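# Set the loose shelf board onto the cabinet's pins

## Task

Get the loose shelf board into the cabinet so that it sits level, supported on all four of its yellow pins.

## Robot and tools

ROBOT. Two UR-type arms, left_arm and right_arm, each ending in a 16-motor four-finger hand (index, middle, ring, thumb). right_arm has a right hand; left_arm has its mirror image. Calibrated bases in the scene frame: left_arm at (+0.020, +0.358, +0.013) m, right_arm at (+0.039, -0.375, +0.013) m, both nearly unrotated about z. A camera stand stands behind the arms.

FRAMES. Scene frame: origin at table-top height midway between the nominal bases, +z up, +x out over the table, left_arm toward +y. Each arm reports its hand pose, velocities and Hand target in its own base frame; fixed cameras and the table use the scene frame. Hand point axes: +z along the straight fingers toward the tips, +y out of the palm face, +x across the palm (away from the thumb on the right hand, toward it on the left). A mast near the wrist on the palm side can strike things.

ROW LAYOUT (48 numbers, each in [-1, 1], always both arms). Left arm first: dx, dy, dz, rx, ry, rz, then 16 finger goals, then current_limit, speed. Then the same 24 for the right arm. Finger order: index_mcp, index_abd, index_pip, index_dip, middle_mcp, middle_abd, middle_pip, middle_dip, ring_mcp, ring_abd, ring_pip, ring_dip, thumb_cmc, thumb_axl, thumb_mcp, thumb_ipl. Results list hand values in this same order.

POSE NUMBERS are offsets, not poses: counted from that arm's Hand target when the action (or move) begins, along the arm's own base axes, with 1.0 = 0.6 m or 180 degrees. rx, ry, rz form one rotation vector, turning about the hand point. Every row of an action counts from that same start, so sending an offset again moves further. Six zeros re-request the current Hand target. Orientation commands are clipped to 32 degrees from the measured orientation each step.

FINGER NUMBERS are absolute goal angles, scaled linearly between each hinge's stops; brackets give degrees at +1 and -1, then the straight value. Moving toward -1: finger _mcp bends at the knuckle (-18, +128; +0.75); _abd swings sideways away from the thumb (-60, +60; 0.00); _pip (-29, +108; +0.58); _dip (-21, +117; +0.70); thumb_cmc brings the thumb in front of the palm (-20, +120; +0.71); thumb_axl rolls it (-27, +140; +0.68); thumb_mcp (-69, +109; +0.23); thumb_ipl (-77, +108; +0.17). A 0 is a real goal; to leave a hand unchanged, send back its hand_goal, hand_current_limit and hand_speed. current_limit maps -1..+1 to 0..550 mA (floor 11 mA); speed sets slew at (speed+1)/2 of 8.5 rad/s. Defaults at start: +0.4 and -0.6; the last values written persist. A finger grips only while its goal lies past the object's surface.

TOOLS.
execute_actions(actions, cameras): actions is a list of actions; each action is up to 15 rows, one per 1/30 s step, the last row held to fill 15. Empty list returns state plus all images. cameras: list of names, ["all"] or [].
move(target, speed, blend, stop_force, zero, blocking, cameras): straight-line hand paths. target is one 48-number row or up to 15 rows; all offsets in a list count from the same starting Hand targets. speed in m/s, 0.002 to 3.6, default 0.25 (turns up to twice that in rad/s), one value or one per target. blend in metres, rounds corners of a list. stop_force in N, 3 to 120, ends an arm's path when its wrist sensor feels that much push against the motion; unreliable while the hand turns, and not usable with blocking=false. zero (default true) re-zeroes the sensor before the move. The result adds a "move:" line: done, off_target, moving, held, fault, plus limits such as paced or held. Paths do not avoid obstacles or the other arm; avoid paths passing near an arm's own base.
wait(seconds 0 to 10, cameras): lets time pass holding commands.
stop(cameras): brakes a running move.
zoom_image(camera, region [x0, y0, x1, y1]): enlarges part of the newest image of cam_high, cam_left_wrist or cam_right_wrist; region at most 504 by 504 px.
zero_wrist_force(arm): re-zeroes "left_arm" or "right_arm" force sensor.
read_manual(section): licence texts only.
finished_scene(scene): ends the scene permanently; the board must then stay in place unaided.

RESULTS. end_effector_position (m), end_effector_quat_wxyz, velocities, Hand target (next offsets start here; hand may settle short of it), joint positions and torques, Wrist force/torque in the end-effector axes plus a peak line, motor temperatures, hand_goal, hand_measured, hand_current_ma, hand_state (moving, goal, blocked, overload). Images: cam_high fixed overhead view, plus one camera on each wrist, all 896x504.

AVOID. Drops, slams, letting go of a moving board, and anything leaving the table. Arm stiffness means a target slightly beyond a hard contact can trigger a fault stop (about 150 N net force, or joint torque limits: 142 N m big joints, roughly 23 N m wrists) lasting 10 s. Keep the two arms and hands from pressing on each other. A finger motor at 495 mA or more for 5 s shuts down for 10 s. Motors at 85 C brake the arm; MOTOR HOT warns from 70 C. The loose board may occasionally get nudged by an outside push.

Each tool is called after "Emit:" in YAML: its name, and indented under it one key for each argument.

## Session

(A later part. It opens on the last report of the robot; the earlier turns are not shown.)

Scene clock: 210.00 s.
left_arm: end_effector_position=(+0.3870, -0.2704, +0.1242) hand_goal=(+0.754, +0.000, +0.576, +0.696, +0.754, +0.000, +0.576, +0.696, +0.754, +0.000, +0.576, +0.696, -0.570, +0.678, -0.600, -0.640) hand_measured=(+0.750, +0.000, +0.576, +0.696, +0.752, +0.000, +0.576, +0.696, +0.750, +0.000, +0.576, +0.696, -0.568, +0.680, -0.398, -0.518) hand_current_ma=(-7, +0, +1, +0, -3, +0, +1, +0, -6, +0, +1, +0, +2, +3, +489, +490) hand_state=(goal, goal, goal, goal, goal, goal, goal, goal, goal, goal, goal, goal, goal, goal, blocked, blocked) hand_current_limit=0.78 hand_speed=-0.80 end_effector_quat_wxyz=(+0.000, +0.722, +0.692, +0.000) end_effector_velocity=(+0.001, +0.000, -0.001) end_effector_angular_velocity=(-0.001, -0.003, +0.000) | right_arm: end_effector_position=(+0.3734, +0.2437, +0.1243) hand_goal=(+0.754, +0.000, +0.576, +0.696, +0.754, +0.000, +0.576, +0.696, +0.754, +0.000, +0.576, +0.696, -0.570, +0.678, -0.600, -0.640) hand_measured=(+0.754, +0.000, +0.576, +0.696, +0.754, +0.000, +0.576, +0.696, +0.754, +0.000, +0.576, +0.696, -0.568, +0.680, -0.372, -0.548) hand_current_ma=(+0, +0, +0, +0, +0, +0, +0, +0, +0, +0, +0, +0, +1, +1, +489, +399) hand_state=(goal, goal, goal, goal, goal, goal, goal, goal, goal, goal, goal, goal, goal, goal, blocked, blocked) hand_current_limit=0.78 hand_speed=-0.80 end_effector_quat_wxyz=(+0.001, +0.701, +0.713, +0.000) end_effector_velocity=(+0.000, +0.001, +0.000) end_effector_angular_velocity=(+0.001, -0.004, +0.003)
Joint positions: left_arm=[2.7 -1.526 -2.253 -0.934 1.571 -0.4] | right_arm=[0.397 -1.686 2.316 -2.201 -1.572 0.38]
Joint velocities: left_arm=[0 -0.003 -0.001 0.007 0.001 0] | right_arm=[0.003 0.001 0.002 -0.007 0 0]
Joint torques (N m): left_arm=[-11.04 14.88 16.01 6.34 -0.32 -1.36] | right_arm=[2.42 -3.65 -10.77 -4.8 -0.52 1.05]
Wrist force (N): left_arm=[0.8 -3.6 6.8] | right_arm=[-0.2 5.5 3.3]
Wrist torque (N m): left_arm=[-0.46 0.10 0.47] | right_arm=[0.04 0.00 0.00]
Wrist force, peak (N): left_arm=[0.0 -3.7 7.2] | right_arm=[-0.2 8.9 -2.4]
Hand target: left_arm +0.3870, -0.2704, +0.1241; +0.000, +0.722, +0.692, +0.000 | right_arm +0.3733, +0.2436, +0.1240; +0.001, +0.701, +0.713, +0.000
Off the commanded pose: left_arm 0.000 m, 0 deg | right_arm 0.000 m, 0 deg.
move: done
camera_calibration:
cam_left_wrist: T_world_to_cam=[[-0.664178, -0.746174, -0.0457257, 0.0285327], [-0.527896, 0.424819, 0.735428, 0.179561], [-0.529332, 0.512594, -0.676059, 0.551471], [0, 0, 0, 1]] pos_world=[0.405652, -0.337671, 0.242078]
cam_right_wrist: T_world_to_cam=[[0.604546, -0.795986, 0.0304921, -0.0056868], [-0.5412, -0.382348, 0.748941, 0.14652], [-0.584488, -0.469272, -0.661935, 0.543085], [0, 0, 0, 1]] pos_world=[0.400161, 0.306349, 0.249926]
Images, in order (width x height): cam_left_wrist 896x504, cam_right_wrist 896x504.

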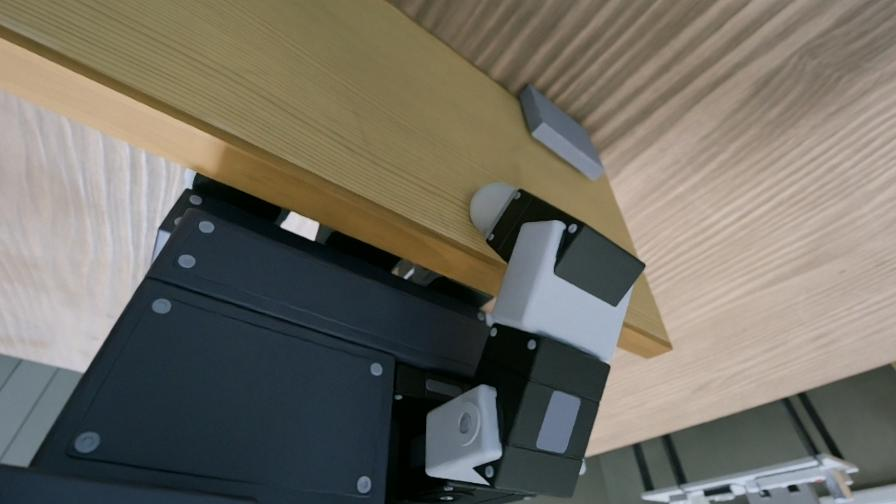

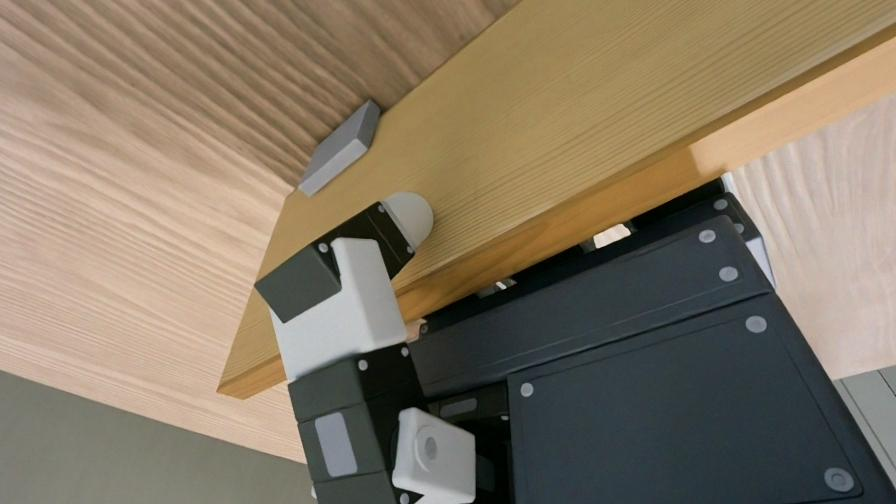

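Emit:
move:
  target:
    - [0,0,-0.0168,0,0,0,0.754,0,0.576,0.696,0.754,0,0.576,0.696,0.754,0,0.576,0.696,-0.571,0.678,-0.6,-0.64,0.6,-0.8,0.0,0,-0.0167,0,0,0,0.754,0,0.576,0.696,0.754,0,0.576,0.696,0.754,0,0.576,0.696,-0.571,0.678,-0.2,-0.5,0.6,-0.8]
    - [0,0,-0.0168,0,0,0,0.754,0,0.576,0.696,0.754,0,0.576,0.696,0.754,0,0.576,0.696,-0.571,0.678,-0.2,-0.5,0.6,-0.8,0.0,0,-0.0167,0,0,0,0.754,0,0.576,0.696,0.754,0,0.576,0.696,0.754,0,0.576,0.696,-0.571,0.678,-0.2,-0.5,0.6,-0.8]
    - [0,0,-0.0168,0,0,0,0.754,0,0.576,0.696,0.754,0,0.576,0.696,0.754,0,0.576,0.696,-0.571,0.678,-0.2,-0.5,0.6,-0.8,0.005,0,-0.0167,0,0,0,0.754,0,0.576,0.696,0.754,0,0.576,0.696,0.754,0,0.576,0.696,-0.571,0.678,-0.2,-0.5,0.6,-0.8]
  cameras: ["cam_left_wrist","cam_right_wrist"]
  speed: [0.03, 0.03, 0.02]

Scene clock: 229.90 s.
left_arm: end_effector_position=(+0.3870, -0.2704, +0.1140) hand_goal=(+0.754, +0.000, +0.576, +0.696, +0.754, +0.000, +0.576, +0.696, +0.754, +0.000, +0.576, +0.696, -0.570, +0.678, -0.200, -0.500) hand_measured=(+0.748, +0.000, +0.576, +0.696, +0.752, +0.000, +0.576, +0.696, +0.750, +0.000, +0.576, +0.696, -0.570, +0.676, -0.206, -0.502) hand_current_ma=(-11, +0, +1, +0, -3, +0, +1, +0, -7, +0, +1, +0, +1, -5, -16, -4) hand_state=(goal, goal, goal, goal, goal, goal, goal, goal, goal, goal, goal, goal, goal, goal, goal, goal) hand_current_limit=0.60 hand_speed=-0.80 end_effector_quat_wxyz=(+0.000, +0.722, +0.692, +0.000) | right_arm: end_effector_position=(+0.3763, +0.2437, +0.1140) hand_goal=(+0.754, +0.000, +0.576, +0.696, +0.754, +0.000, +0.576, +0.696, +0.754, +0.000, +0.576, +0.696, -0.570, +0.678, -0.200, -0.500) hand_measured=(+0.754, +0.000, +0.576, +0.696, +0.754, +0.000, +0.576, +0.696, +0.754, +0.000, +0.576, +0.696, -0.570, +0.676, -0.208, -0.502) hand_current_ma=(+0, +0, +0, +0, +0, +0, +0, +0, +0, +0, +0, +0, +0, -2, -10, -1) hand_state=(goal, goal, goal, goal, goal, goal, goal, goal, goal, goal, goal, goal, goal, goal, goal, goal) hand_current_limit=0.60 hand_speed=-0.80 end_effector_quat_wxyz=(+0.001, +0.701, +0.713, +0.000)
Joint positions: left_arm=[2.7 -1.545 -2.267 -0.9 1.571 -0.4] | right_arm=[0.394 -1.66 2.326 -2.237 -1.572 0.377]
Joint torques (N m): left_arm=[2.55 24.55 25.09 4.6 -1.08 1.4] | right_arm=[-1.78 -11.6 -24.02 -5.03 -0.66 -1.05]
Wrist force (N): left_arm=[0.7 -0.3 -0.1] | right_arm=[0.0 0.8 0.0]
Wrist torque (N m): left_arm=[0.18 0.07 0.05] | right_arm=[0.07 -0.04 0.04]
Wrist force, peak (N): left_arm=[-0.7 1.3 -11.9] | right_arm=[-0.1 6.6 2.5]
Hand target: left_arm +0.3870, -0.2704, +0.1140; +0.000, +0.722, +0.692, +0.000 | right_arm +0.3763, +0.2436, +0.1140; +0.001, +0.701, +0.713, +0.000
Off the commanded pose: left_arm 0.000 m, 0 deg | right_arm 0.000 m, 0 deg.
move: done
camera_calibration:
cam_left_wrist: T_world_to_cam=[[-0.664218, -0.746143, -0.0456707, 0.0280803], [-0.527847, 0.424875, 0.735431, 0.18706], [-0.529332, 0.512593, -0.676059, 0.544575], [0, 0, 0, 1]] pos_world=[0.405652, -0.337671, 0.231878]
cam_right_wrist: T_world_to_cam=[[0.604519, -0.796007, 0.0304783, -0.0072291], [-0.541034, -0.382199, 0.749137, 0.155678], [-0.584669, -0.469357, -0.661714, 0.538192], [0, 0, 0, 1]] pos_world=[0.403262, 0.30635, 0.239726]
Images, in order (width x height): cam_left_wrist 896x504, cam_right_wrist 896x504.

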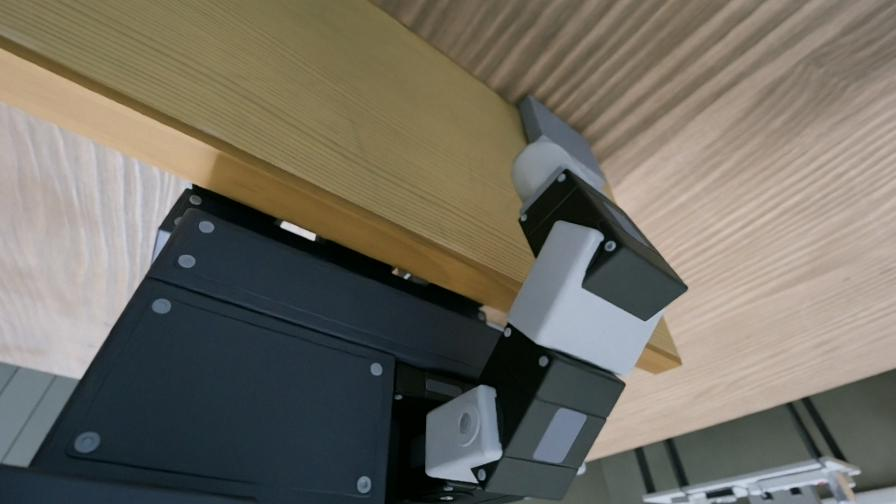

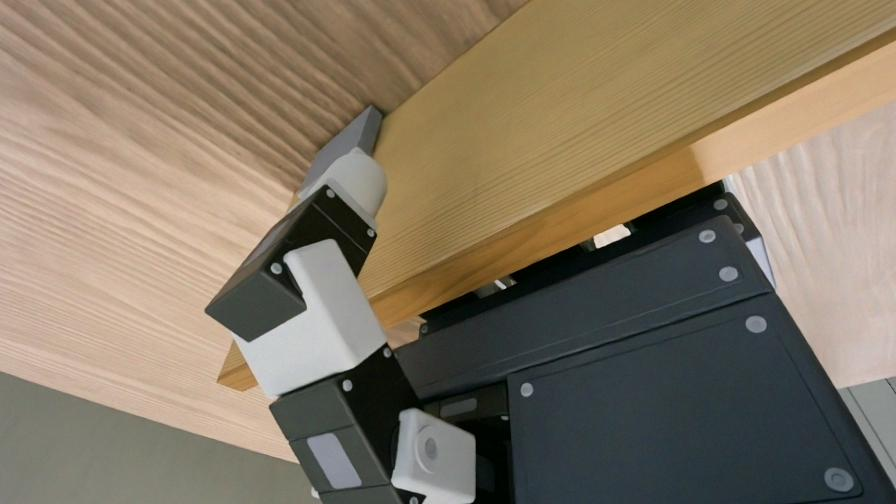

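Emit:
move:
  target:
    - [0,0,0,0,0,0,0.754,0,0.576,0.696,0.754,0,0.576,0.696,0.754,0,0.576,0.696,-0.571,0.678,-0.6,-0.52,0.78,-0.7,0,0,0,0,0,0,0.754,0,0.576,0.696,0.754,0,0.576,0.696,0.754,0,0.576,0.696,-0.571,0.678,-0.6,-0.52,0.78,-0.7]
  cameras: ["cam_left_wrist","cam_right_wrist"]

Scene clock: 275.37 s.
left_arm: end_effector_position=(+0.3871, -0.2704, +0.1140) hand_goal=(+0.754, +0.000, +0.576, +0.696, +0.754, +0.000, +0.576, +0.696, +0.754, +0.000, +0.576, +0.696, -0.570, +0.678, -0.600, -0.520) hand_measured=(+0.748, +0.000, +0.576, +0.696, +0.752, +0.000, +0.576, +0.696, +0.750, +0.000, +0.576, +0.696, -0.570, +0.676, -0.398, -0.508) hand_current_ma=(-10, +0, +1, +0, -3, +0, +1, +0, -7, +0, +1, +0, +1, -4, +490, +41) hand_state=(goal, goal, goal, goal, goal, goal, goal, goal, goal, goal, goal, goal, goal, goal, blocked, goal) hand_current_limit=0.78 hand_speed=-0.70 end_effector_quat_wxyz=(+0.000, +0.722, +0.692, +0.000) | right_arm: end_effector_position=(+0.3762, +0.2436, +0.1140) hand_goal=(+0.754, +0.000, +0.576, +0.696, +0.754, +0.000, +0.576, +0.696, +0.754, +0.000, +0.576, +0.696, -0.570, +0.678, -0.600, -0.520) hand_measured=(+0.754, +0.000, +0.576, +0.696, +0.754, +0.000, +0.576, +0.696, +0.754, +0.000, +0.576, +0.696, -0.570, +0.676, -0.396, -0.510) hand_current_ma=(+0, +0, +0, +0, +0, +0, +0, +0, +0, +0, +0, +0, +0, -1, +489, +15) hand_state=(goal, goal, goal, goal, goal, goal, goal, goal, goal, goal, goal, goal, goal, goal, blocked, goal) hand_current_limit=0.78 hand_speed=-0.70 end_effector_quat_wxyz=(+0.000, +0.701, +0.713, +0.000)
Joint positions: left_arm=[2.7 -1.545 -2.267 -0.9 1.571 -0.4] | right_arm=[0.394 -1.66 2.326 -2.237 -1.572 0.377]
Joint torques (N m): left_arm=[10.32 22.33 19.24 1.67 -1.91 1.3] | right_arm=[3.66 -25.26 -14.48 -1.82 -0.64 1.73]
Wrist force (N): left_arm=[0.5 5.4 -3.9] | right_arm=[-0.2 -2.3 -2.3]
Wrist torque (N m): left_arm=[0.53 0.12 0.09] | right_arm=[-0.06 -0.16 -0.25]
Wrist force, peak (N): left_arm=[0.6 5.7 -4.0] | right_arm=[-0.4 -2.5 -2.3]
Hand target: left_arm +0.3870, -0.2704, +0.1140; +0.000, +0.722, +0.692, +0.000 | right_arm +0.3763, +0.2436, +0.1140; +0.001, +0.701, +0.713, +0.000
Off the commanded pose: left_arm 0.000 m, 0 deg | right_arm 0.000 m, 0 deg.
move: done
camera_calibration:
cam_left_wrist: T_world_to_cam=[[-0.664171, -0.746182, -0.0457117, 0.0280575], [-0.528023, 0.424946, 0.735264, 0.187194], [-0.529216, 0.512478, -0.676238, 0.54453], [0, 0, 0, 1]] pos_world=[0.405652, -0.337671, 0.231877]
cam_right_wrist: T_world_to_cam=[[0.604552, -0.795984, 0.0304335, -0.00717552], [-0.540998, -0.382247, 0.749138, 0.155699], [-0.584669, -0.469358, -0.661714, 0.538068], [0, 0, 0, 1]] pos_world=[0.403162, 0.30635, 0.239626]
Images, in order (width x height): cam_left_wrist 896x504, cam_right_wrist 896x504.

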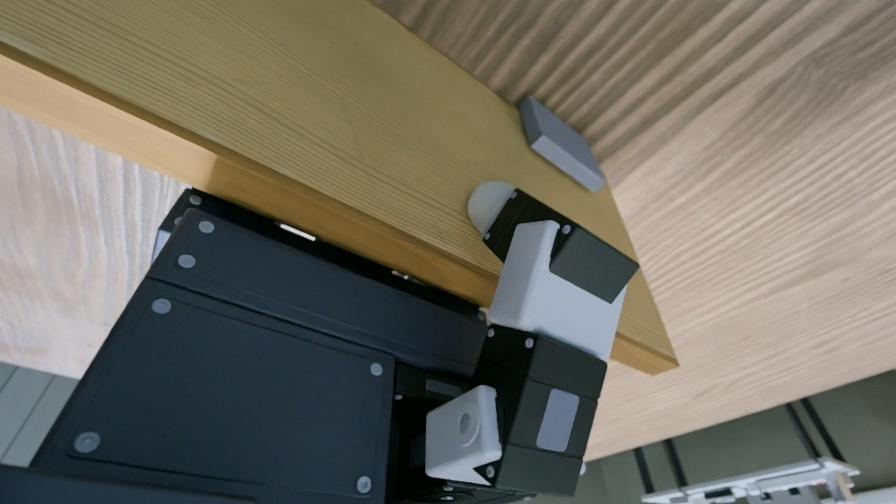

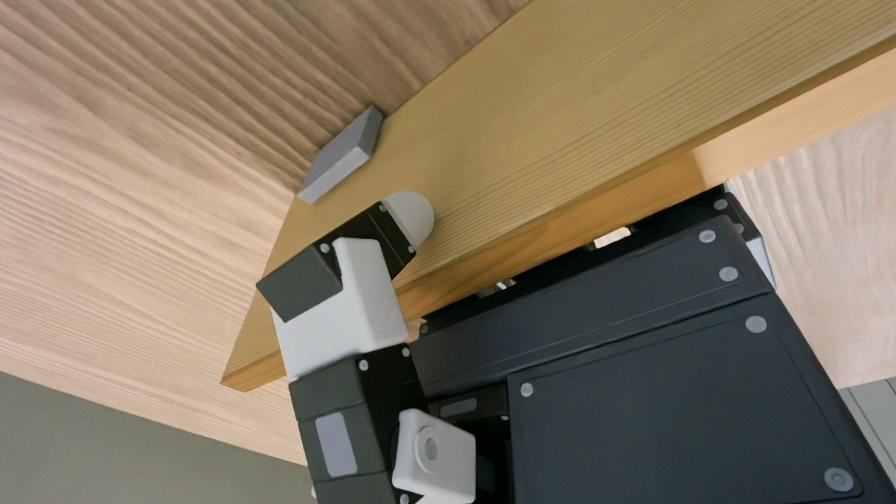

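Emit:
move:
  target:
    - [0.0022,0,0,0,0,0,0.754,0,0.576,0.696,0.754,0,0.576,0.696,0.754,0,0.576,0.696,-0.571,0.678,-0.6,-0.64,0.78,-0.7,-0.0008,0,0,0,0,0,0.754,0,0.576,0.696,0.754,0,0.576,0.696,0.754,0,0.576,0.696,-0.571,0.678,-0.6,-0.64,0.78,-0.7]

Emit:
move:
  target:
    - [0,0,0.025,0,0,0,0.754,0,0.576,0.696,0.754,0,0.576,0.696,0.754,0,0.576,0.696,-0.571,0.678,-0.6,-0.64,0.78,-0.7,0,0,0.025,0,0,0,0.754,0,0.576,0.696,0.754,0,0.576,0.696,0.754,0,0.576,0.696,-0.571,0.678,-0.6,-0.64,0.78,-0.7]
  speed: 0.03
  cameras: ["cam_left_wrist","cam_right_wrist"]

Scene clock: 285.80 s.
left_arm: end_effector_position=(+0.3883, -0.2704, +0.1140) hand_goal=(+0.754, +0.000, +0.576, +0.696, +0.754, +0.000, +0.576, +0.696, +0.754, +0.000, +0.576, +0.696, -0.570, +0.678, -0.600, -0.640) hand_measured=(+0.748, +0.000, +0.576, +0.696, +0.752, +0.000, +0.576, +0.696, +0.750, +0.000, +0.576, +0.696, -0.570, +0.676, -0.398, -0.520) hand_current_ma=(-15, +0, +1, +0, -4, +0, +1, +0, -7, +0, +1, +0, +1, -5, +489, +490) hand_state=(goal, goal, goal, goal, goal, goal, goal, goal, goal, goal, goal, goal, goal, goal, blocked, blocked) hand_current_limit=0.78 hand_speed=-0.70 end_effector_quat_wxyz=(+0.000, +0.722, +0.692, +0.000) | right_arm: end_effector_position=(+0.3758, +0.2437, +0.1140) hand_goal=(+0.754, +0.000, +0.576, +0.696, +0.754, +0.000, +0.576, +0.696, +0.754, +0.000, +0.576, +0.696, -0.570, +0.678, -0.600, -0.640) hand_measured=(+0.752, +0.000, +0.576, +0.696, +0.752, +0.000, +0.576, +0.696, +0.752, +0.000, +0.576, +0.696, -0.570, +0.678, -0.396, -0.522) hand_current_ma=(-1, +0, +0, +0, -1, +0, +0, +0, -1, +0, +0, +0, +0, +0, +490, +489) hand_state=(goal, goal, goal, goal, goal, goal, goal, goal, goal, goal, goal, goal, goal, goal, blocked, blocked) hand_current_limit=0.78 hand_speed=-0.70 end_effector_quat_wxyz=(+0.001, +0.701, +0.713, +0.000)
Joint positions: left_arm=[2.702 -1.547 -2.265 -0.9 1.571 -0.398] | right_arm=[0.394 -1.661 2.327 -2.237 -1.572 0.377]
Joint torques (N m): left_arm=[13.8 15.92 24.74 3.2 -1.86 1.16] | right_arm=[6.54 -27.08 -6.7 -0.09 -0.56 1.67]
Wrist force (N): left_arm=[0.1 -5.1 0.3] | right_arm=[-0.3 9.5 1.4]
Wrist torque (N m): left_arm=[-0.14 0.13 0.23] | right_arm=[0.29 -0.01 -0.02]
Wrist force, peak (N): left_arm=[0.6 7.9 -0.2] | right_arm=[-0.3 9.5 1.4]
Hand target: left_arm +0.3884, -0.2704, +0.1140; +0.000, +0.722, +0.692, +0.000 | right_arm +0.3758, +0.2436, +0.1140; +0.001, +0.701, +0.713, +0.000
Off the commanded pose: left_arm 0.000 m, 0 deg | right_arm 0.000 m, 0 deg.
move: done

Scene clock: 286.60 s.
left_arm: end_effector_position=(+0.3884, -0.2704, +0.1291) hand_goal=(+0.754, +0.000, +0.576, +0.696, +0.754, +0.000, +0.576, +0.696, +0.754, +0.000, +0.576, +0.696, -0.570, +0.678, -0.600, -0.640) hand_measured=(+0.748, +0.000, +0.576, +0.696, +0.752, +0.000, +0.576, +0.696, +0.750, +0.000, +0.576, +0.696, -0.570, +0.676, -0.398, -0.520) hand_current_ma=(-15, +0, +1, +0, -4, +0, +1, +0, -7, +0, +1, +0, +1, -5, +489, +490) hand_state=(goal, goal, goal, goal, goal, goal, goal, goal, goal, goal, goal, goal, goal, goal, blocked, blocked) hand_current_limit=0.78 hand_speed=-0.70 end_effector_quat_wxyz=(+0.000, +0.722, +0.692, +0.000) end_effector_velocity=(+0.000, +0.000, -0.001) end_effector_angular_velocity=(+0.000, -0.002, +0.001) | right_arm: end_effector_position=(+0.3759, +0.2437, +0.1292) hand_goal=(+0.754, +0.000, +0.576, +0.696, +0.754, +0.000, +0.576, +0.696, +0.754, +0.000, +0.576, +0.696, -0.570, +0.678, -0.600, -0.640) hand_measured=(+0.750, +0.000, +0.576, +0.696, +0.752, +0.000, +0.576, +0.696, +0.752, +0.000, +0.576, +0.696, -0.570, +0.678, -0.396, -0.522) hand_current_ma=(-2, +0, +0, +0, -1, +0, +0, +0, -1, +0, +0, +0, +0, +0, +490, +490) hand_state=(goal, goal, goal, goal, goal, goal, goal, goal, goal, goal, goal, goal, goal, goal, blocked, blocked) hand_current_limit=0.78 hand_speed=-0.70 end_effector_quat_wxyz=(+0.001, +0.701, +0.713, +0.000) end_effector_velocity=(+0.000, +0.000, -0.001) end_effector_angular_velocity=(+0.002, -0.001, +0.000)
Joint positions: left_arm=[2.702 -1.52 -2.243 -0.949 1.571 -0.398] | right_arm=[0.394 -1.69 2.303 -2.185 -1.572 0.377]
Joint velocities: left_arm=[0 -0.002 -0.001 0.005 0 -0.001] | right_arm=[0 0.001 0.003 -0.005 0.001 0]
Joint torques (N m): left_arm=[12.04 13.67 15.51 5.97 -1.46 -0.7] | right_arm=[3.87 -2.53 -11.59 -5.29 -0.5 1.53]
Wrist force (N): left_arm=[1.3 -2.5 5.6] | right_arm=[-0.6 4.0 4.8]
Wrist torque (N m): left_arm=[-0.32 -0.02 0.36] | right_arm=[-0.13 0.04 0.04]
Wrist force, peak (N): left_arm=[0.9 -3.7 6.3] | right_arm=[-0.2 9.3 1.6]
Hand target: left_arm +0.3884, -0.2704, +0.1290; +0.000, +0.722, +0.692, +0.000 | right_arm +0.3758, +0.2436, +0.1290; +0.001, +0.701, +0.713, +0.000
Off the commanded pose: left_arm 0.000 m, 0 deg | right_arm 0.000 m, 0 deg.
move: done
camera_calibration:
cam_left_wrist: T_world_to_cam=[[-0.664213, -0.746141, -0.0457647, 0.0296554], [-0.527961, 0.424887, 0.735342, 0.176713], [-0.529224, 0.512586, -0.676149, 0.555447], [0, 0, 0, 1]] pos_world=[0.406952, -0.337671, 0.246977]
cam_right_wrist: T_world_to_cam=[[0.604511, -0.796012, 0.0305371, -0.00740018], [-0.541281, -0.382333, 0.74889, 0.144223], [-0.58445, -0.469241, -0.66199, 0.547904], [0, 0, 0, 1]] pos_world=[0.402761, 0.306349, 0.254926]
Images, in order (width x height): cam_left_wrist 896x504, cam_right_wrist 896x504.

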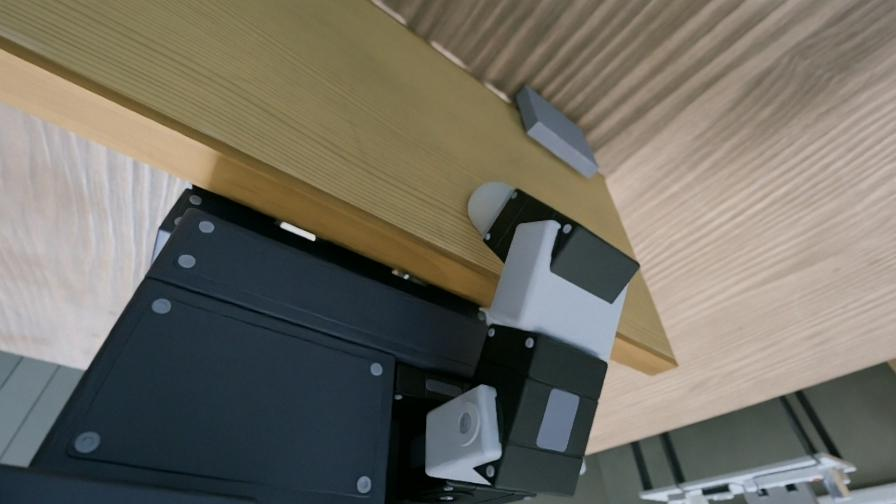

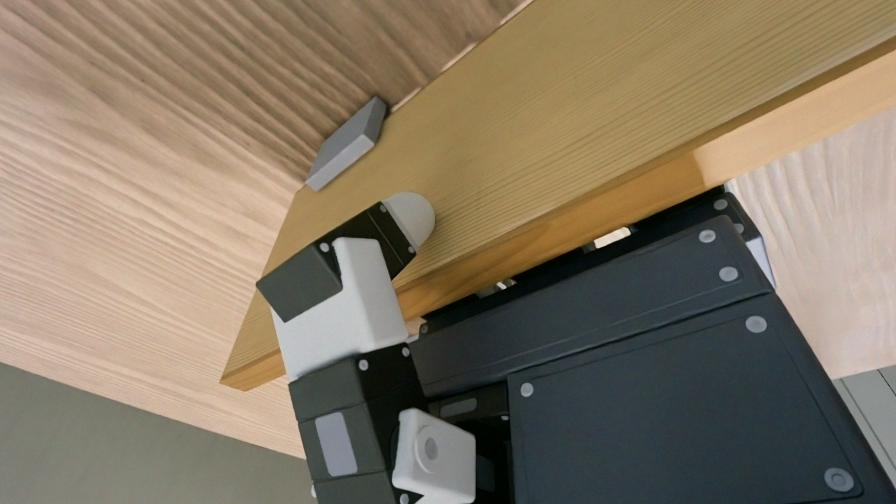

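Emit:
move:
  target:
    - [0,0,0.0833,0,0,0,0.754,0,0.576,0.696,0.754,0,0.576,0.696,0.754,0,0.576,0.696,-0.571,0.678,-0.6,-0.64,0.78,-0.7,0,0,0.0833,0,0,0,0.754,0,0.576,0.696,0.754,0,0.576,0.696,0.754,0,0.576,0.696,-0.571,0.678,-0.6,-0.64,0.78,-0.7]
    - [0,0,0.2883,-0.0212,-0.4996,0,0.754,0,0.576,0.696,0.754,0,0.576,0.696,0.754,0,0.576,0.696,-0.571,0.678,-0.6,-0.64,0.78,-0.7,0,0,0.2883,0.0085,-0.4999,0,0.754,0,0.576,0.696,0.754,0,0.576,0.696,0.754,0,0.576,0.696,-0.571,0.678,-0.6,-0.64,0.78,-0.7]
  speed: [0.06,0.15]
  blend: [0.01,0]
  cameras: ["all"]

Scene clock: 317.50 s.
left_arm: end_effector_position=(+0.3871, -0.2727, +0.2269) hand_goal=(+0.754, +0.000, +0.576, +0.696, +0.754, +0.000, +0.576, +0.696, +0.754, +0.000, +0.576, +0.696, -0.570, +0.678, -0.600, -0.640) hand_measured=(+0.996, +0.006, +0.950, +0.736, +0.996, +0.006, +0.952, +0.728, +0.994, +0.006, +0.938, +0.744, -0.570, +0.680, -0.484, -0.596) hand_current_ma=(+489, +8, +490, +121, +490, +8, +490, +97, +490, +8, +490, +158, +1, +5, +489, +200) hand_state=(blocked, goal, blocked, blocked, blocked, goal, blocked, blocked, blocked, goal, blocked, blocked, goal, goal, blocked, blocked) hand_current_limit=0.78 hand_speed=-0.70 end_effector_quat_wxyz=(+0.232, +0.686, +0.652, +0.225) | right_arm: end_effector_position=(+0.3738, +0.2459, +0.2250) hand_goal=(+0.754, +0.000, +0.576, +0.696, +0.754, +0.000, +0.576, +0.696, +0.754, +0.000, +0.576, +0.696, -0.570, +0.678, -0.600, -0.640) hand_measured=(+0.994, +0.010, +0.946, +0.740, +0.994, +0.014, +0.938, +0.746, +0.992, +0.014, +0.936, +0.746, -0.570, +0.678, -0.480, -0.602) hand_current_ma=(+490, +10, +490, +91, +490, +14, +489, +110, +490, +15, +490, +108, +0, -1, +490, +112) hand_state=(blocked, goal, blocked, blocked, blocked, goal, blocked, blocked, blocked, goal, blocked, blocked, goal, goal, blocked, blocked) hand_current_limit=0.78 hand_speed=-0.70 end_effector_quat_wxyz=(+0.230, +0.659, +0.679, +0.229)
Joint positions: left_arm=[2.536 -1.464 -2.484 -0.185 1.904 -0.454] | right_arm=[0.571 -1.746 2.547 -2.954 -1.902 0.442]
Joint torques (N m): left_arm=[4.83 6.85 21.68 3.62 0.94 -0.03] | right_arm=[-7.97 -9.13 -20.73 -4.17 -0.88 -0.02]
Wrist force (N): left_arm=[2.7 -40.4 -74.8] | right_arm=[-10.2 -36.8 -69.2]
Wrist torque (N m): left_arm=[8.60 -0.27 0.83] | right_arm=[8.31 0.70 -1.22]
Wrist force, peak (N): left_arm=[-1.5 -87.1 -99.0] | right_arm=[2.4 -95.9 -127.5]
Hand target: left_arm +0.3871, -0.2727, +0.2269; +0.232, +0.686, +0.652, +0.225 (not the last commanded pose) | right_arm +0.3738, +0.2459, +0.2250; +0.230, +0.659, +0.679, +0.229 (not the last commanded pose)
Off the commanded pose: left_arm 0.075 m, 52 deg | right_arm 0.077 m, 52 deg.
FORCE FAULT: contact force on the left arm reached its limit, and that arm stopped for 10 seconds. FORCE FAULT: contact force on the right arm reached its limit, and that arm stopped for 10 seconds. On each arm, the contact can be on any part of the arm, not only on its tool. The stops overlap, and together they count as 20 of the actions that you can send in this scene. Those arms' remaining commands of this call were not run. During its stop the left arm's controller moved it back a little. During its stop the right arm's controller moved it back a little. Those arms' targets are now where they stood when their stops ended, not their last commands. Those arms accept commands again.
move: fault (left_arm, right_arm); path passed 1 of 2 targets
camera_calibration:
cam_left_wrist: T_world_to_cam=[[-0.510451, -0.745995, -0.427704, 0.0587972], [-0.859901, 0.44458, 0.250836, 0.348869], [0.00302608, 0.495823, -0.868418, 0.455042], [0, 0, 0, 1]] pos_world=[0.328629, -0.336858, 0.332806]
cam_right_wrist: T_world_to_cam=[[0.469181, -0.790587, 0.393499, -0.0397199], [-0.881634, -0.393646, 0.260317, 0.312139], [-0.0509035, -0.469058, -0.881699, 0.461033], [0, 0, 0, 1]] pos_world=[0.317296, 0.307721, 0.340867]

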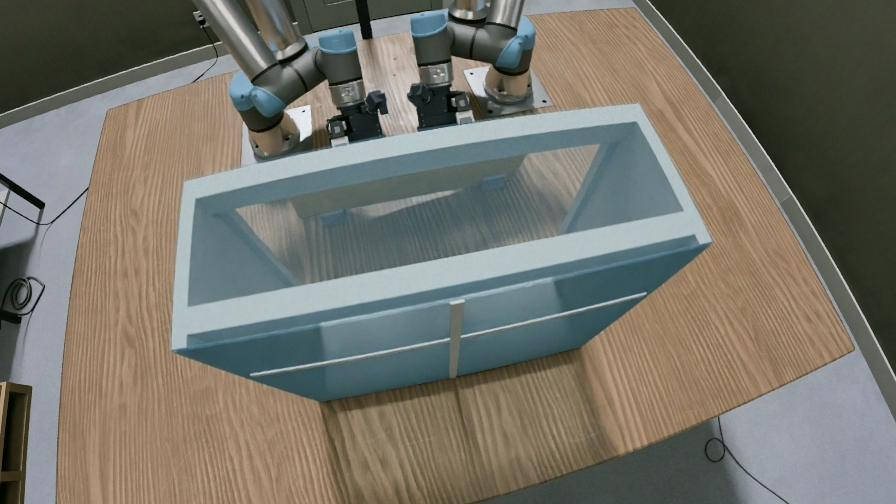

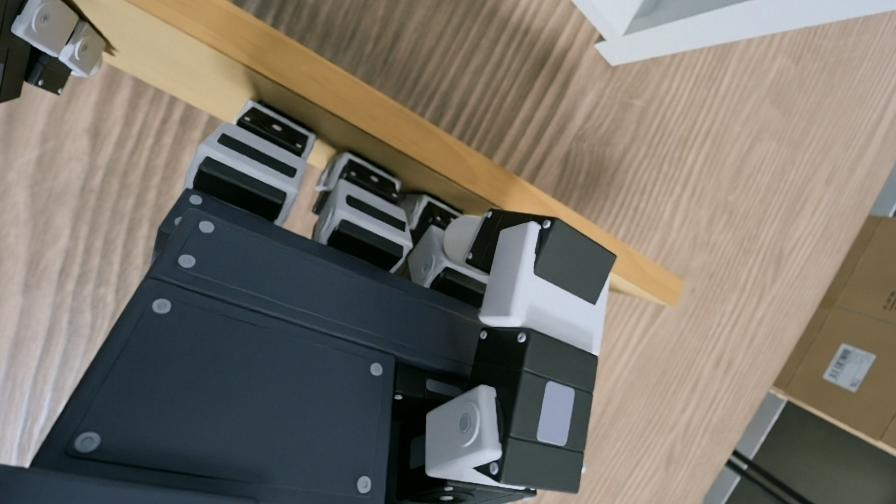

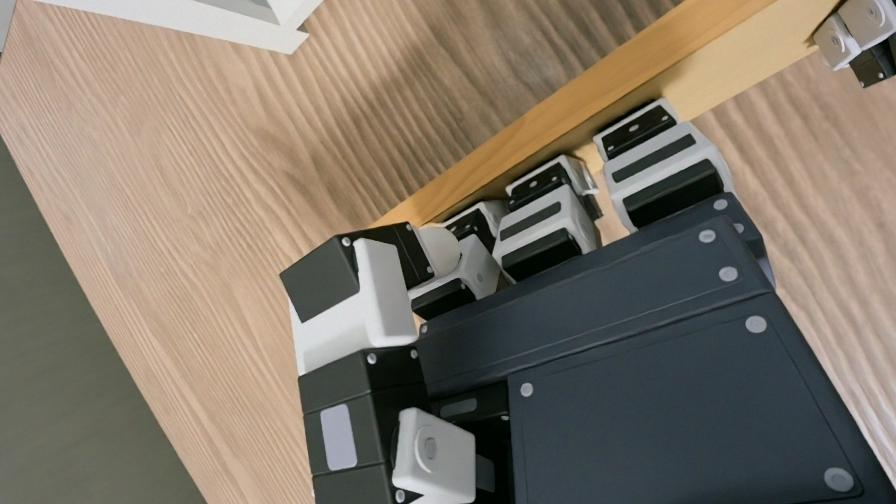

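Emit:
zoom_image:
  camera: "cam_high"
  region: [220, 60, 620, 260]

Emit:
zoom_image:
  camera: "cam_left_wrist"
  region: [60, 0, 700, 330]

Scaled by 1.260 from the camera's 896x504 image, which has a finer 1280x720 frame.

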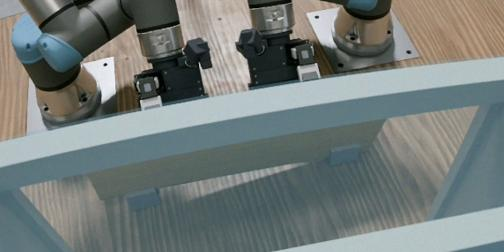

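Region (60, 0, 700, 330) is 640x330 pixels. A region can be at most 504 by 504 pixels.

Emit:
move:
  target:
    - [0.001,0.0019,-0.033,0.0045,0.105,0,0.754,0,0.576,0.696,0.754,0,0.576,0.696,0.754,0,0.576,0.696,-0.571,0.678,-0.6,-0.64,0.78,-0.7,0.0017,-0.0019,-0.033,-0.0018,0.105,0,0.754,0,0.576,0.696,0.754,0,0.576,0.696,0.754,0,0.576,0.696,-0.571,0.678,-0.6,-0.64,0.78,-0.7]
  speed: 0.06
  cameras: ["all"]

Scene clock: 429.97 s.
left_arm: end_effector_position=(+0.3877, -0.2715, +0.2071) hand_goal=(+0.754, +0.000, +0.576, +0.696, +0.754, +0.000, +0.576, +0.696, +0.754, +0.000, +0.576, +0.696, -0.570, +0.678, -0.600, -0.640) hand_measured=(+0.890, -0.002, +0.632, +0.728, +0.876, -0.002, +0.654, +0.728, +0.876, -0.002, +0.640, +0.740, -0.570, +0.680, -0.484, -0.598) hand_current_ma=(+490, -3, +187, +94, +490, -3, +278, +97, +490, -3, +220, +141, +1, +5, +489, +184) hand_state=(blocked, goal, blocked, blocked, blocked, goal, blocked, blocked, blocked, goal, blocked, blocked, goal, goal, blocked, blocked) hand_current_limit=0.78 hand_speed=-0.70 end_effector_quat_wxyz=(+0.117, +0.716, +0.679, +0.114) | right_arm: end_effector_position=(+0.3749, +0.2448, +0.2053) hand_goal=(+0.754, +0.000, +0.576, +0.696, +0.754, +0.000, +0.576, +0.696, +0.754, +0.000, +0.576, +0.696, -0.570, +0.678, -0.600, -0.640) hand_measured=(+0.874, +0.002, +0.652, +0.732, +0.874, +0.004, +0.644, +0.738, +0.868, +0.004, +0.648, +0.740, -0.570, +0.678, -0.480, -0.606) hand_current_ma=(+415, +1, +194, +68, +414, +2, +168, +85, +386, +2, +184, +90, +0, +0, +490, +98) hand_state=(blocked, goal, blocked, blocked, blocked, goal, blocked, blocked, blocked, goal, blocked, blocked, goal, goal, blocked, blocked) hand_current_limit=0.78 hand_speed=-0.70 end_effector_quat_wxyz=(+0.117, +0.687, +0.708, +0.115)
Joint positions: left_arm=[2.621 -1.378 -2.333 -0.708 1.72 -0.447] | right_arm=[0.48 -1.837 2.393 -2.423 -1.718 0.428]
Joint torques (N m): left_arm=[-10.86 16.59 19.06 7.4 4.32 -1.12] | right_arm=[3.33 -19.16 -18.19 -8.89 -2.9 1.72]
Wrist force (N): left_arm=[0.1 -9.6 1.7] | right_arm=[0.1 -11.2 2.1]
Wrist torque (N m): left_arm=[0.68 0.09 0.19] | right_arm=[0.47 -0.18 -0.27]
Wrist force, peak (N): left_arm=[1.1 -39.8 -75.0] | right_arm=[-8.8 -36.8 -70.9]
Hand target: left_arm +0.3877, -0.2715, +0.2071; +0.117, +0.716, +0.679, +0.114 | right_arm +0.3748, +0.2448, +0.2052; +0.117, +0.687, +0.708, +0.115
Off the commanded pose: left_arm 0.000 m, 0 deg | right_arm 0.000 m, 0 deg.
move: done
camera_calibration:
cam_left_wrist: T_world_to_cam=[[-0.623084, -0.741236, -0.249669, 0.0596927], [-0.731385, 0.43903, 0.521851, 0.246415], [-0.277203, 0.507762, -0.815682, 0.538253], [0, 0, 0, 1]] pos_world=[0.366623, -0.337241, 0.325354]
cam_right_wrist: T_world_to_cam=[[0.572084, -0.788799, 0.22476, -0.0376596], [-0.749471, -0.391424, 0.533929, 0.211518], [-0.333186, -0.473903, -0.815109, 0.536509], [0, 0, 0, 1]] pos_world=[0.358829, 0.30734, 0.332842]

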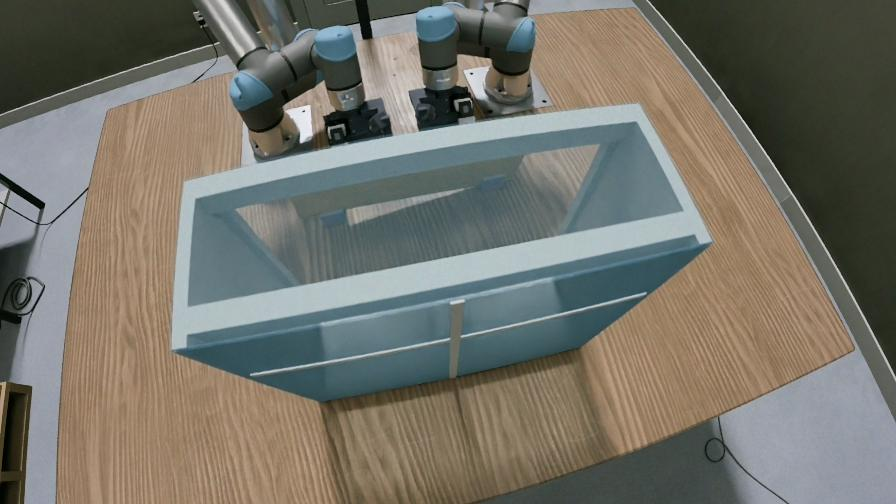

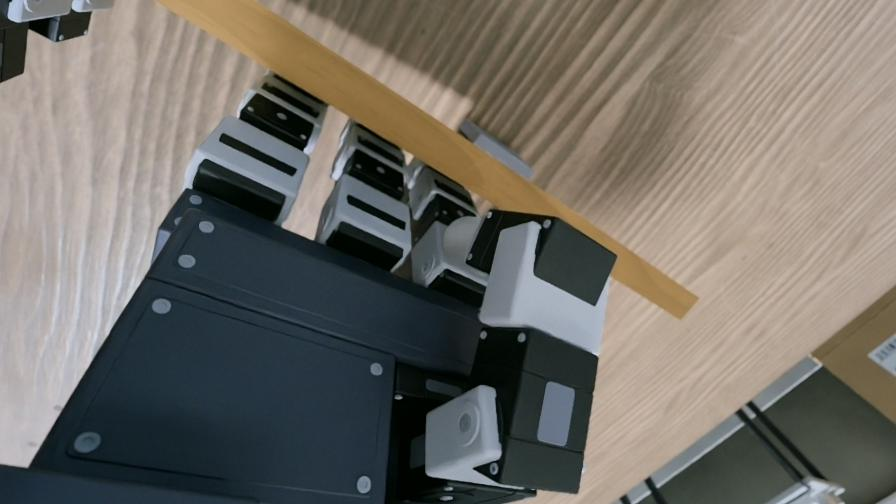

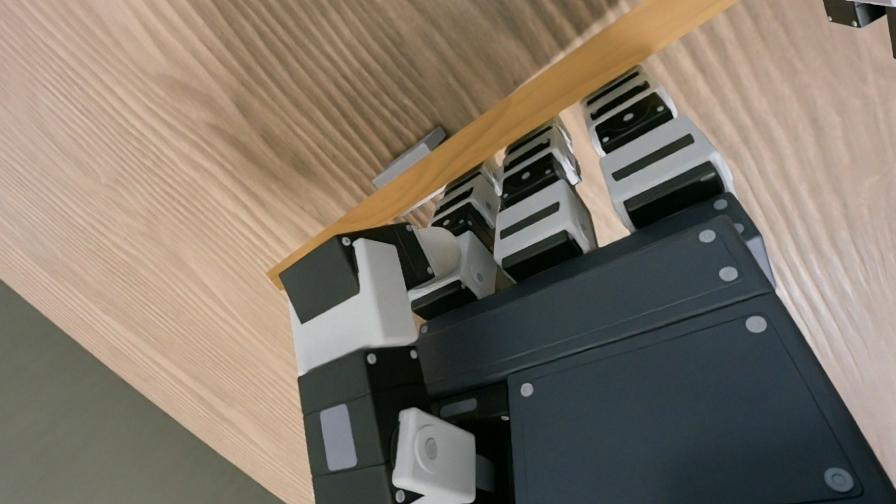

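Emit:
zoom_image:
  camera: "cam_high"
  region: [270, 120, 550, 260]

Emit:
zoom_image:
  camera: "cam_left_wrist"
  region: [380, 60, 740, 330]

Emit:
zoom_image:
  camera: "cam_right_wrist"
  region: [220, 60, 580, 330]

Scaled by 1.800 from the camera's 896x504 image, which has a finer 1280x720 frame.

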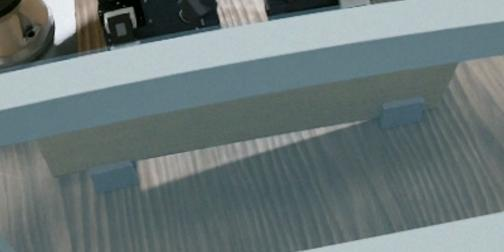

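Scaled by 1.400 from the camera's 896x504 image, which has a finer 1280x720 frame.

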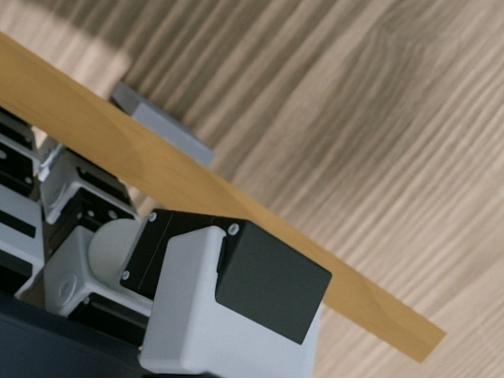

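Scaled by 1.400 from the camera's 896x504 image, which has a finer 1280x720 frame.

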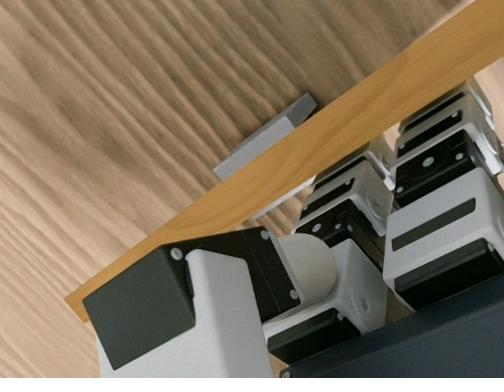

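Emit:
move:
  target:
    - [0.0,0,0,0.0044,0.104,0,0.754,0,0.576,0.696,0.754,0,0.576,0.696,0.754,0,0.576,0.696,-0.571,0.678,-0.48,-0.60,0.5,-0.7,0.0,0,0,-0.0018,0.104,0,0.754,0,0.576,0.696,0.754,0,0.576,0.696,0.754,0,0.576,0.696,-0.571,0.678,-0.48,-0.60,0.5,-0.7]
  speed: 0.06
  cameras: ["all"]

Scene clock: 593.07 s.
left_arm: end_effector_position=(+0.3877, -0.2715, +0.2071) hand_goal=(+0.754, +0.000, +0.576, +0.696, +0.754, +0.000, +0.576, +0.696, +0.754, +0.000, +0.576, +0.696, -0.570, +0.678, -0.480, -0.600) hand_measured=(+0.758, -0.004, +0.578, +0.698, +0.756, -0.002, +0.578, +0.698, +0.756, -0.002, +0.578, +0.700, -0.570, +0.680, -0.476, -0.596) hand_current_ma=(+8, -5, +3, +4, +2, -3, +5, +4, +2, -3, +4, +5, +1, +5, +12, +8) hand_state=(goal, goal, goal, goal, goal, goal, goal, goal, goal, goal, goal, goal, goal, goal, goal, goal) hand_current_limit=0.50 hand_speed=-0.70 end_effector_quat_wxyz=(+0.000, +0.725, +0.688, +0.001) | right_arm: end_effector_position=(+0.3749, +0.2448, +0.2052) hand_goal=(+0.754, +0.000, +0.576, +0.696, +0.754, +0.000, +0.576, +0.696, +0.754, +0.000, +0.576, +0.696, -0.570, +0.678, -0.480, -0.600) hand_measured=(+0.758, -0.002, +0.578, +0.698, +0.756, -0.002, +0.578, +0.698, +0.756, -0.002, +0.578, +0.698, -0.570, +0.678, -0.474, -0.596) hand_current_ma=(+3, +0, +2, +1, +1, -1, +1, +2, +0, -1, +1, +1, +0, +0, +6, +3) hand_state=(goal, goal, goal, goal, goal, goal, goal, goal, goal, goal, goal, goal, goal, goal, goal, goal) hand_current_limit=0.50 hand_speed=-0.70 end_effector_quat_wxyz=(+0.002, +0.696, +0.718, +0.000)
Joint positions: left_arm=[2.7 -1.411 -2.111 -1.19 1.572 -0.389] | right_arm=[0.397 -1.8 2.171 -1.943 -1.575 0.367]
Joint torques (N m): left_arm=[-12.37 21.37 16.92 3.35 2.28 -1.41] | right_arm=[5.28 -24.13 -12.56 -4.1 -0.6 1.75]
Wrist force (N): left_arm=[1.2 1.7 0.2] | right_arm=[2.1 0.7 0.6]
Wrist torque (N m): left_arm=[0.39 -0.04 -0.01] | right_arm=[-0.01 -0.33 0.23]
Wrist force, peak (N): left_arm=[0.2 -9.8 2.3] | right_arm=[-0.1 -11.4 2.2]
Hand target: left_arm +0.3877, -0.2715, +0.2071; +0.000, +0.725, +0.688, +0.001 | right_arm +0.3748, +0.2448, +0.2052; +0.002, +0.696, +0.718, +0.000
Off the commanded pose: left_arm 0.000 m, 0 deg | right_arm 0.000 m, 0 deg.
move: done
camera_calibration:
cam_left_wrist: T_world_to_cam=[[-0.671937, -0.73915, -0.0464461, 0.0370691], [-0.524154, 0.430311, 0.734911, 0.11959], [-0.523224, 0.518159, -0.676571, 0.607683], [0, 0, 0, 1]] pos_world=[0.405546, -0.338938, 0.324974]
cam_right_wrist: T_world_to_cam=[[0.614644, -0.788088, 0.0336239, -0.0145972], [-0.538022, -0.387679, 0.74849, 0.0873647], [-0.57684, -0.478145, -0.662293, 0.597509], [0, 0, 0, 1]] pos_world=[0.400644, 0.308062, 0.330825]

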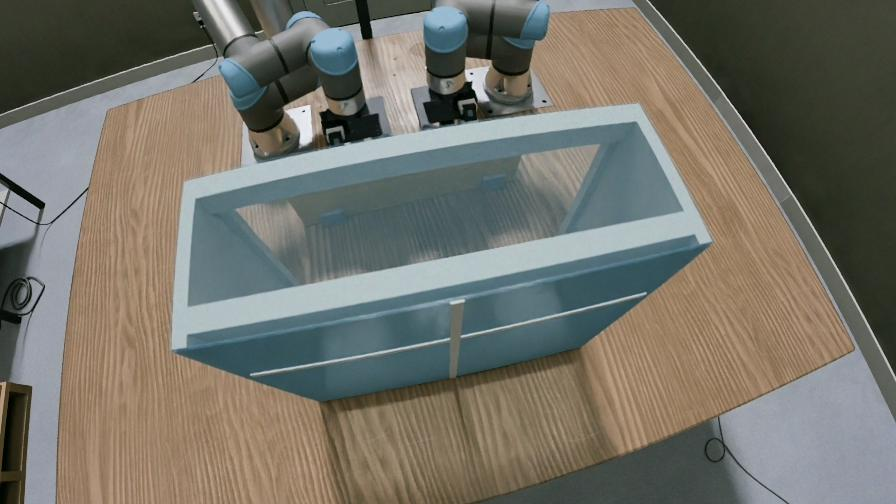

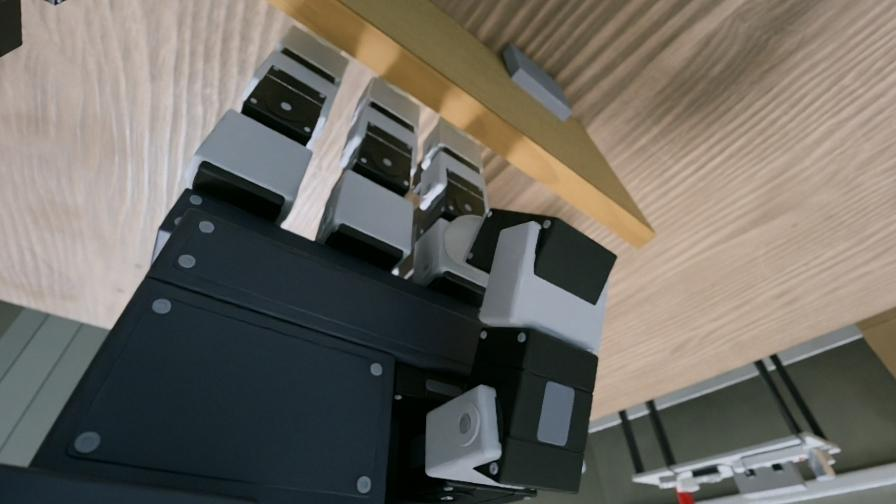

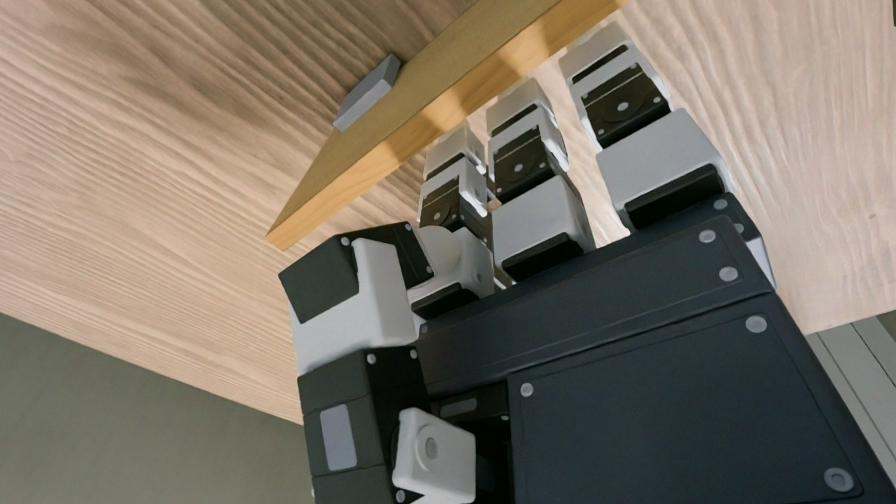

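Emit:
move:
  target:
    - [-0.001,-0.025,0,0,0,0.0043,0.754,0,0.576,0.696,0.754,0,0.576,0.696,0.754,0,0.576,0.696,-0.571,0.678,-0.1,-0.50,0.6,-0.6,0.0025,-0.025,0,0,0,-0.0038,0.754,0,0.576,0.696,0.754,0,0.576,0.696,0.754,0,0.576,0.696,-0.571,0.678,-0.1,-0.50,0.6,-0.6]
  speed: 0.06
  cameras: ["cam_left_wrist","cam_right_wrist"]

Scene clock: 641.90 s.
left_arm: end_effector_position=(+0.3871, -0.2866, +0.2071) hand_goal=(+0.754, +0.000, +0.576, +0.696, +0.754, +0.000, +0.576, +0.696, +0.754, +0.000, +0.576, +0.696, -0.570, +0.678, -0.100, -0.500) hand_measured=(+0.756, -0.004, +0.578, +0.698, +0.756, -0.002, +0.578, +0.698, +0.756, -0.002, +0.578, +0.700, -0.570, +0.680, -0.106, -0.502) hand_current_ma=(+2, -5, +3, +4, +2, -3, +5, +4, +2, -3, +4, +5, +1, +5, -18, -4) hand_state=(goal, goal, goal, goal, goal, goal, goal, goal, goal, goal, goal, goal, goal, goal, goal, goal) hand_current_limit=0.60 hand_speed=-0.60 end_effector_quat_wxyz=(+0.000, +0.721, +0.693, +0.001) | right_arm: end_effector_position=(+0.3762, +0.2297, +0.2051) hand_goal=(+0.754, +0.000, +0.576, +0.696, +0.754, +0.000, +0.576, +0.696, +0.754, +0.000, +0.576, +0.696, -0.570, +0.678, -0.100, -0.500) hand_measured=(+0.756, -0.002, +0.578, +0.698, +0.756, -0.002, +0.578, +0.698, +0.756, -0.002, +0.578, +0.698, -0.570, +0.678, -0.108, -0.502) hand_current_ma=(+1, +0, +2, +1, +1, -1, +1, +2, +0, -1, +1, +1, +0, +0, -12, -1) hand_state=(goal, goal, goal, goal, goal, goal, goal, goal, goal, goal, goal, goal, goal, goal, goal, goal) hand_current_limit=0.60 hand_speed=-0.60 end_effector_quat_wxyz=(+0.002, +0.701, +0.713, +0.000)
Joint positions: left_arm=[2.663 -1.441 -2.086 -1.185 1.572 -0.439] | right_arm=[0.36 -1.823 2.187 -1.937 -1.575 0.342]
Joint torques (N m): left_arm=[12.28 21.66 14.83 2.55 1.67 1.43] | right_arm=[4.54 2.7 -33.52 -2.92 0.55 1.69]
Wrist force (N): left_arm=[0.9 2.0 -0.1] | right_arm=[2.0 0.6 0.6]
Wrist torque (N m): left_arm=[0.46 0.03 0.14] | right_arm=[-0.01 -0.32 0.22]
Wrist force, peak (N): left_arm=[1.8 1.7 0.3] | right_arm=[2.4 0.8 0.6]
Hand target: left_arm +0.3871, -0.2865, +0.2071; +0.000, +0.721, +0.693, +0.001 | right_arm +0.3763, +0.2298, +0.2052; +0.002, +0.701, +0.713, +0.000
Off the commanded pose: left_arm 0.000 m, 0 deg | right_arm 0.000 m, 0 deg.
move: done
camera_calibration:
cam_left_wrist: T_world_to_cam=[[-0.662133, -0.747942, -0.0465001, 0.0190926], [-0.529863, 0.423388, 0.734839, 0.126018], [-0.529929, 0.5112, -0.676646, 0.615816], [0, 0, 0, 1]] pos_world=[0.405753, -0.353879, 0.324974]
cam_right_wrist: T_world_to_cam=[[0.605253, -0.795323, 0.0336159, -0.0221269], [-0.542485, -0.381198, 0.748598, 0.0824674], [-0.582563, -0.471327, -0.662172, 0.591563], [0, 0, 0, 1]] pos_world=[0.402752, 0.292658, 0.330725]
Images, in order (width x height): cam_left_wrist 896x504, cam_right_wrist 896x504.

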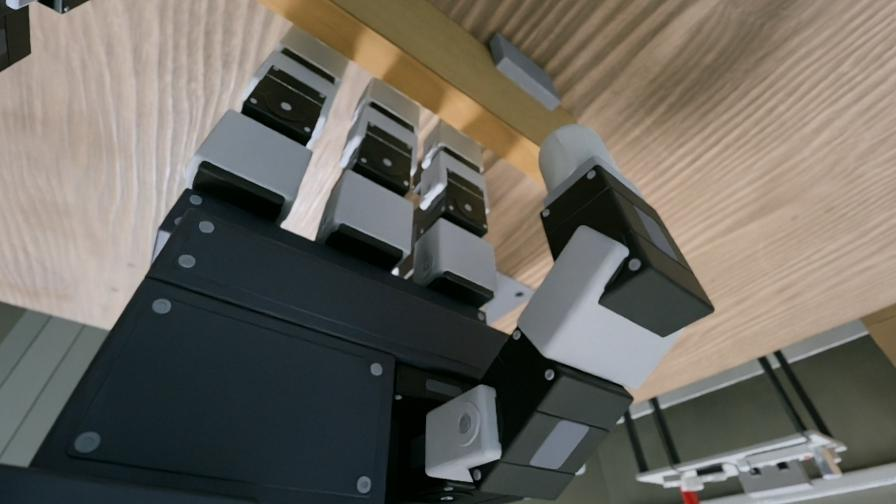

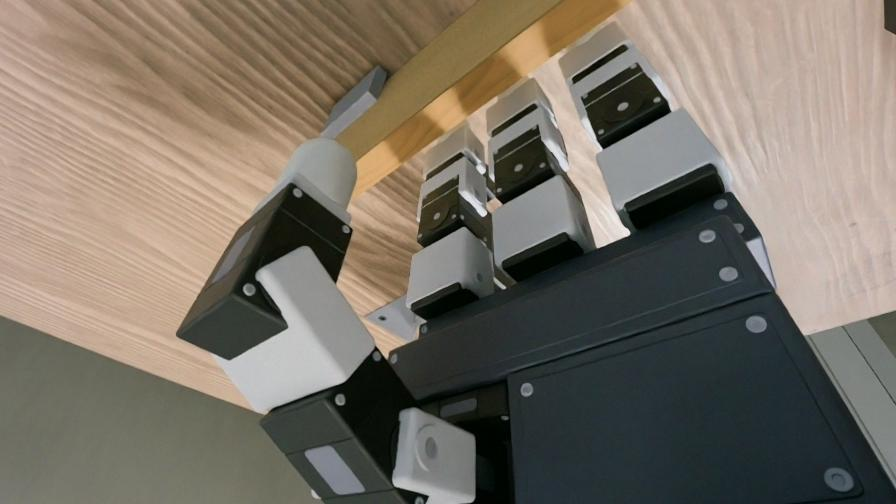

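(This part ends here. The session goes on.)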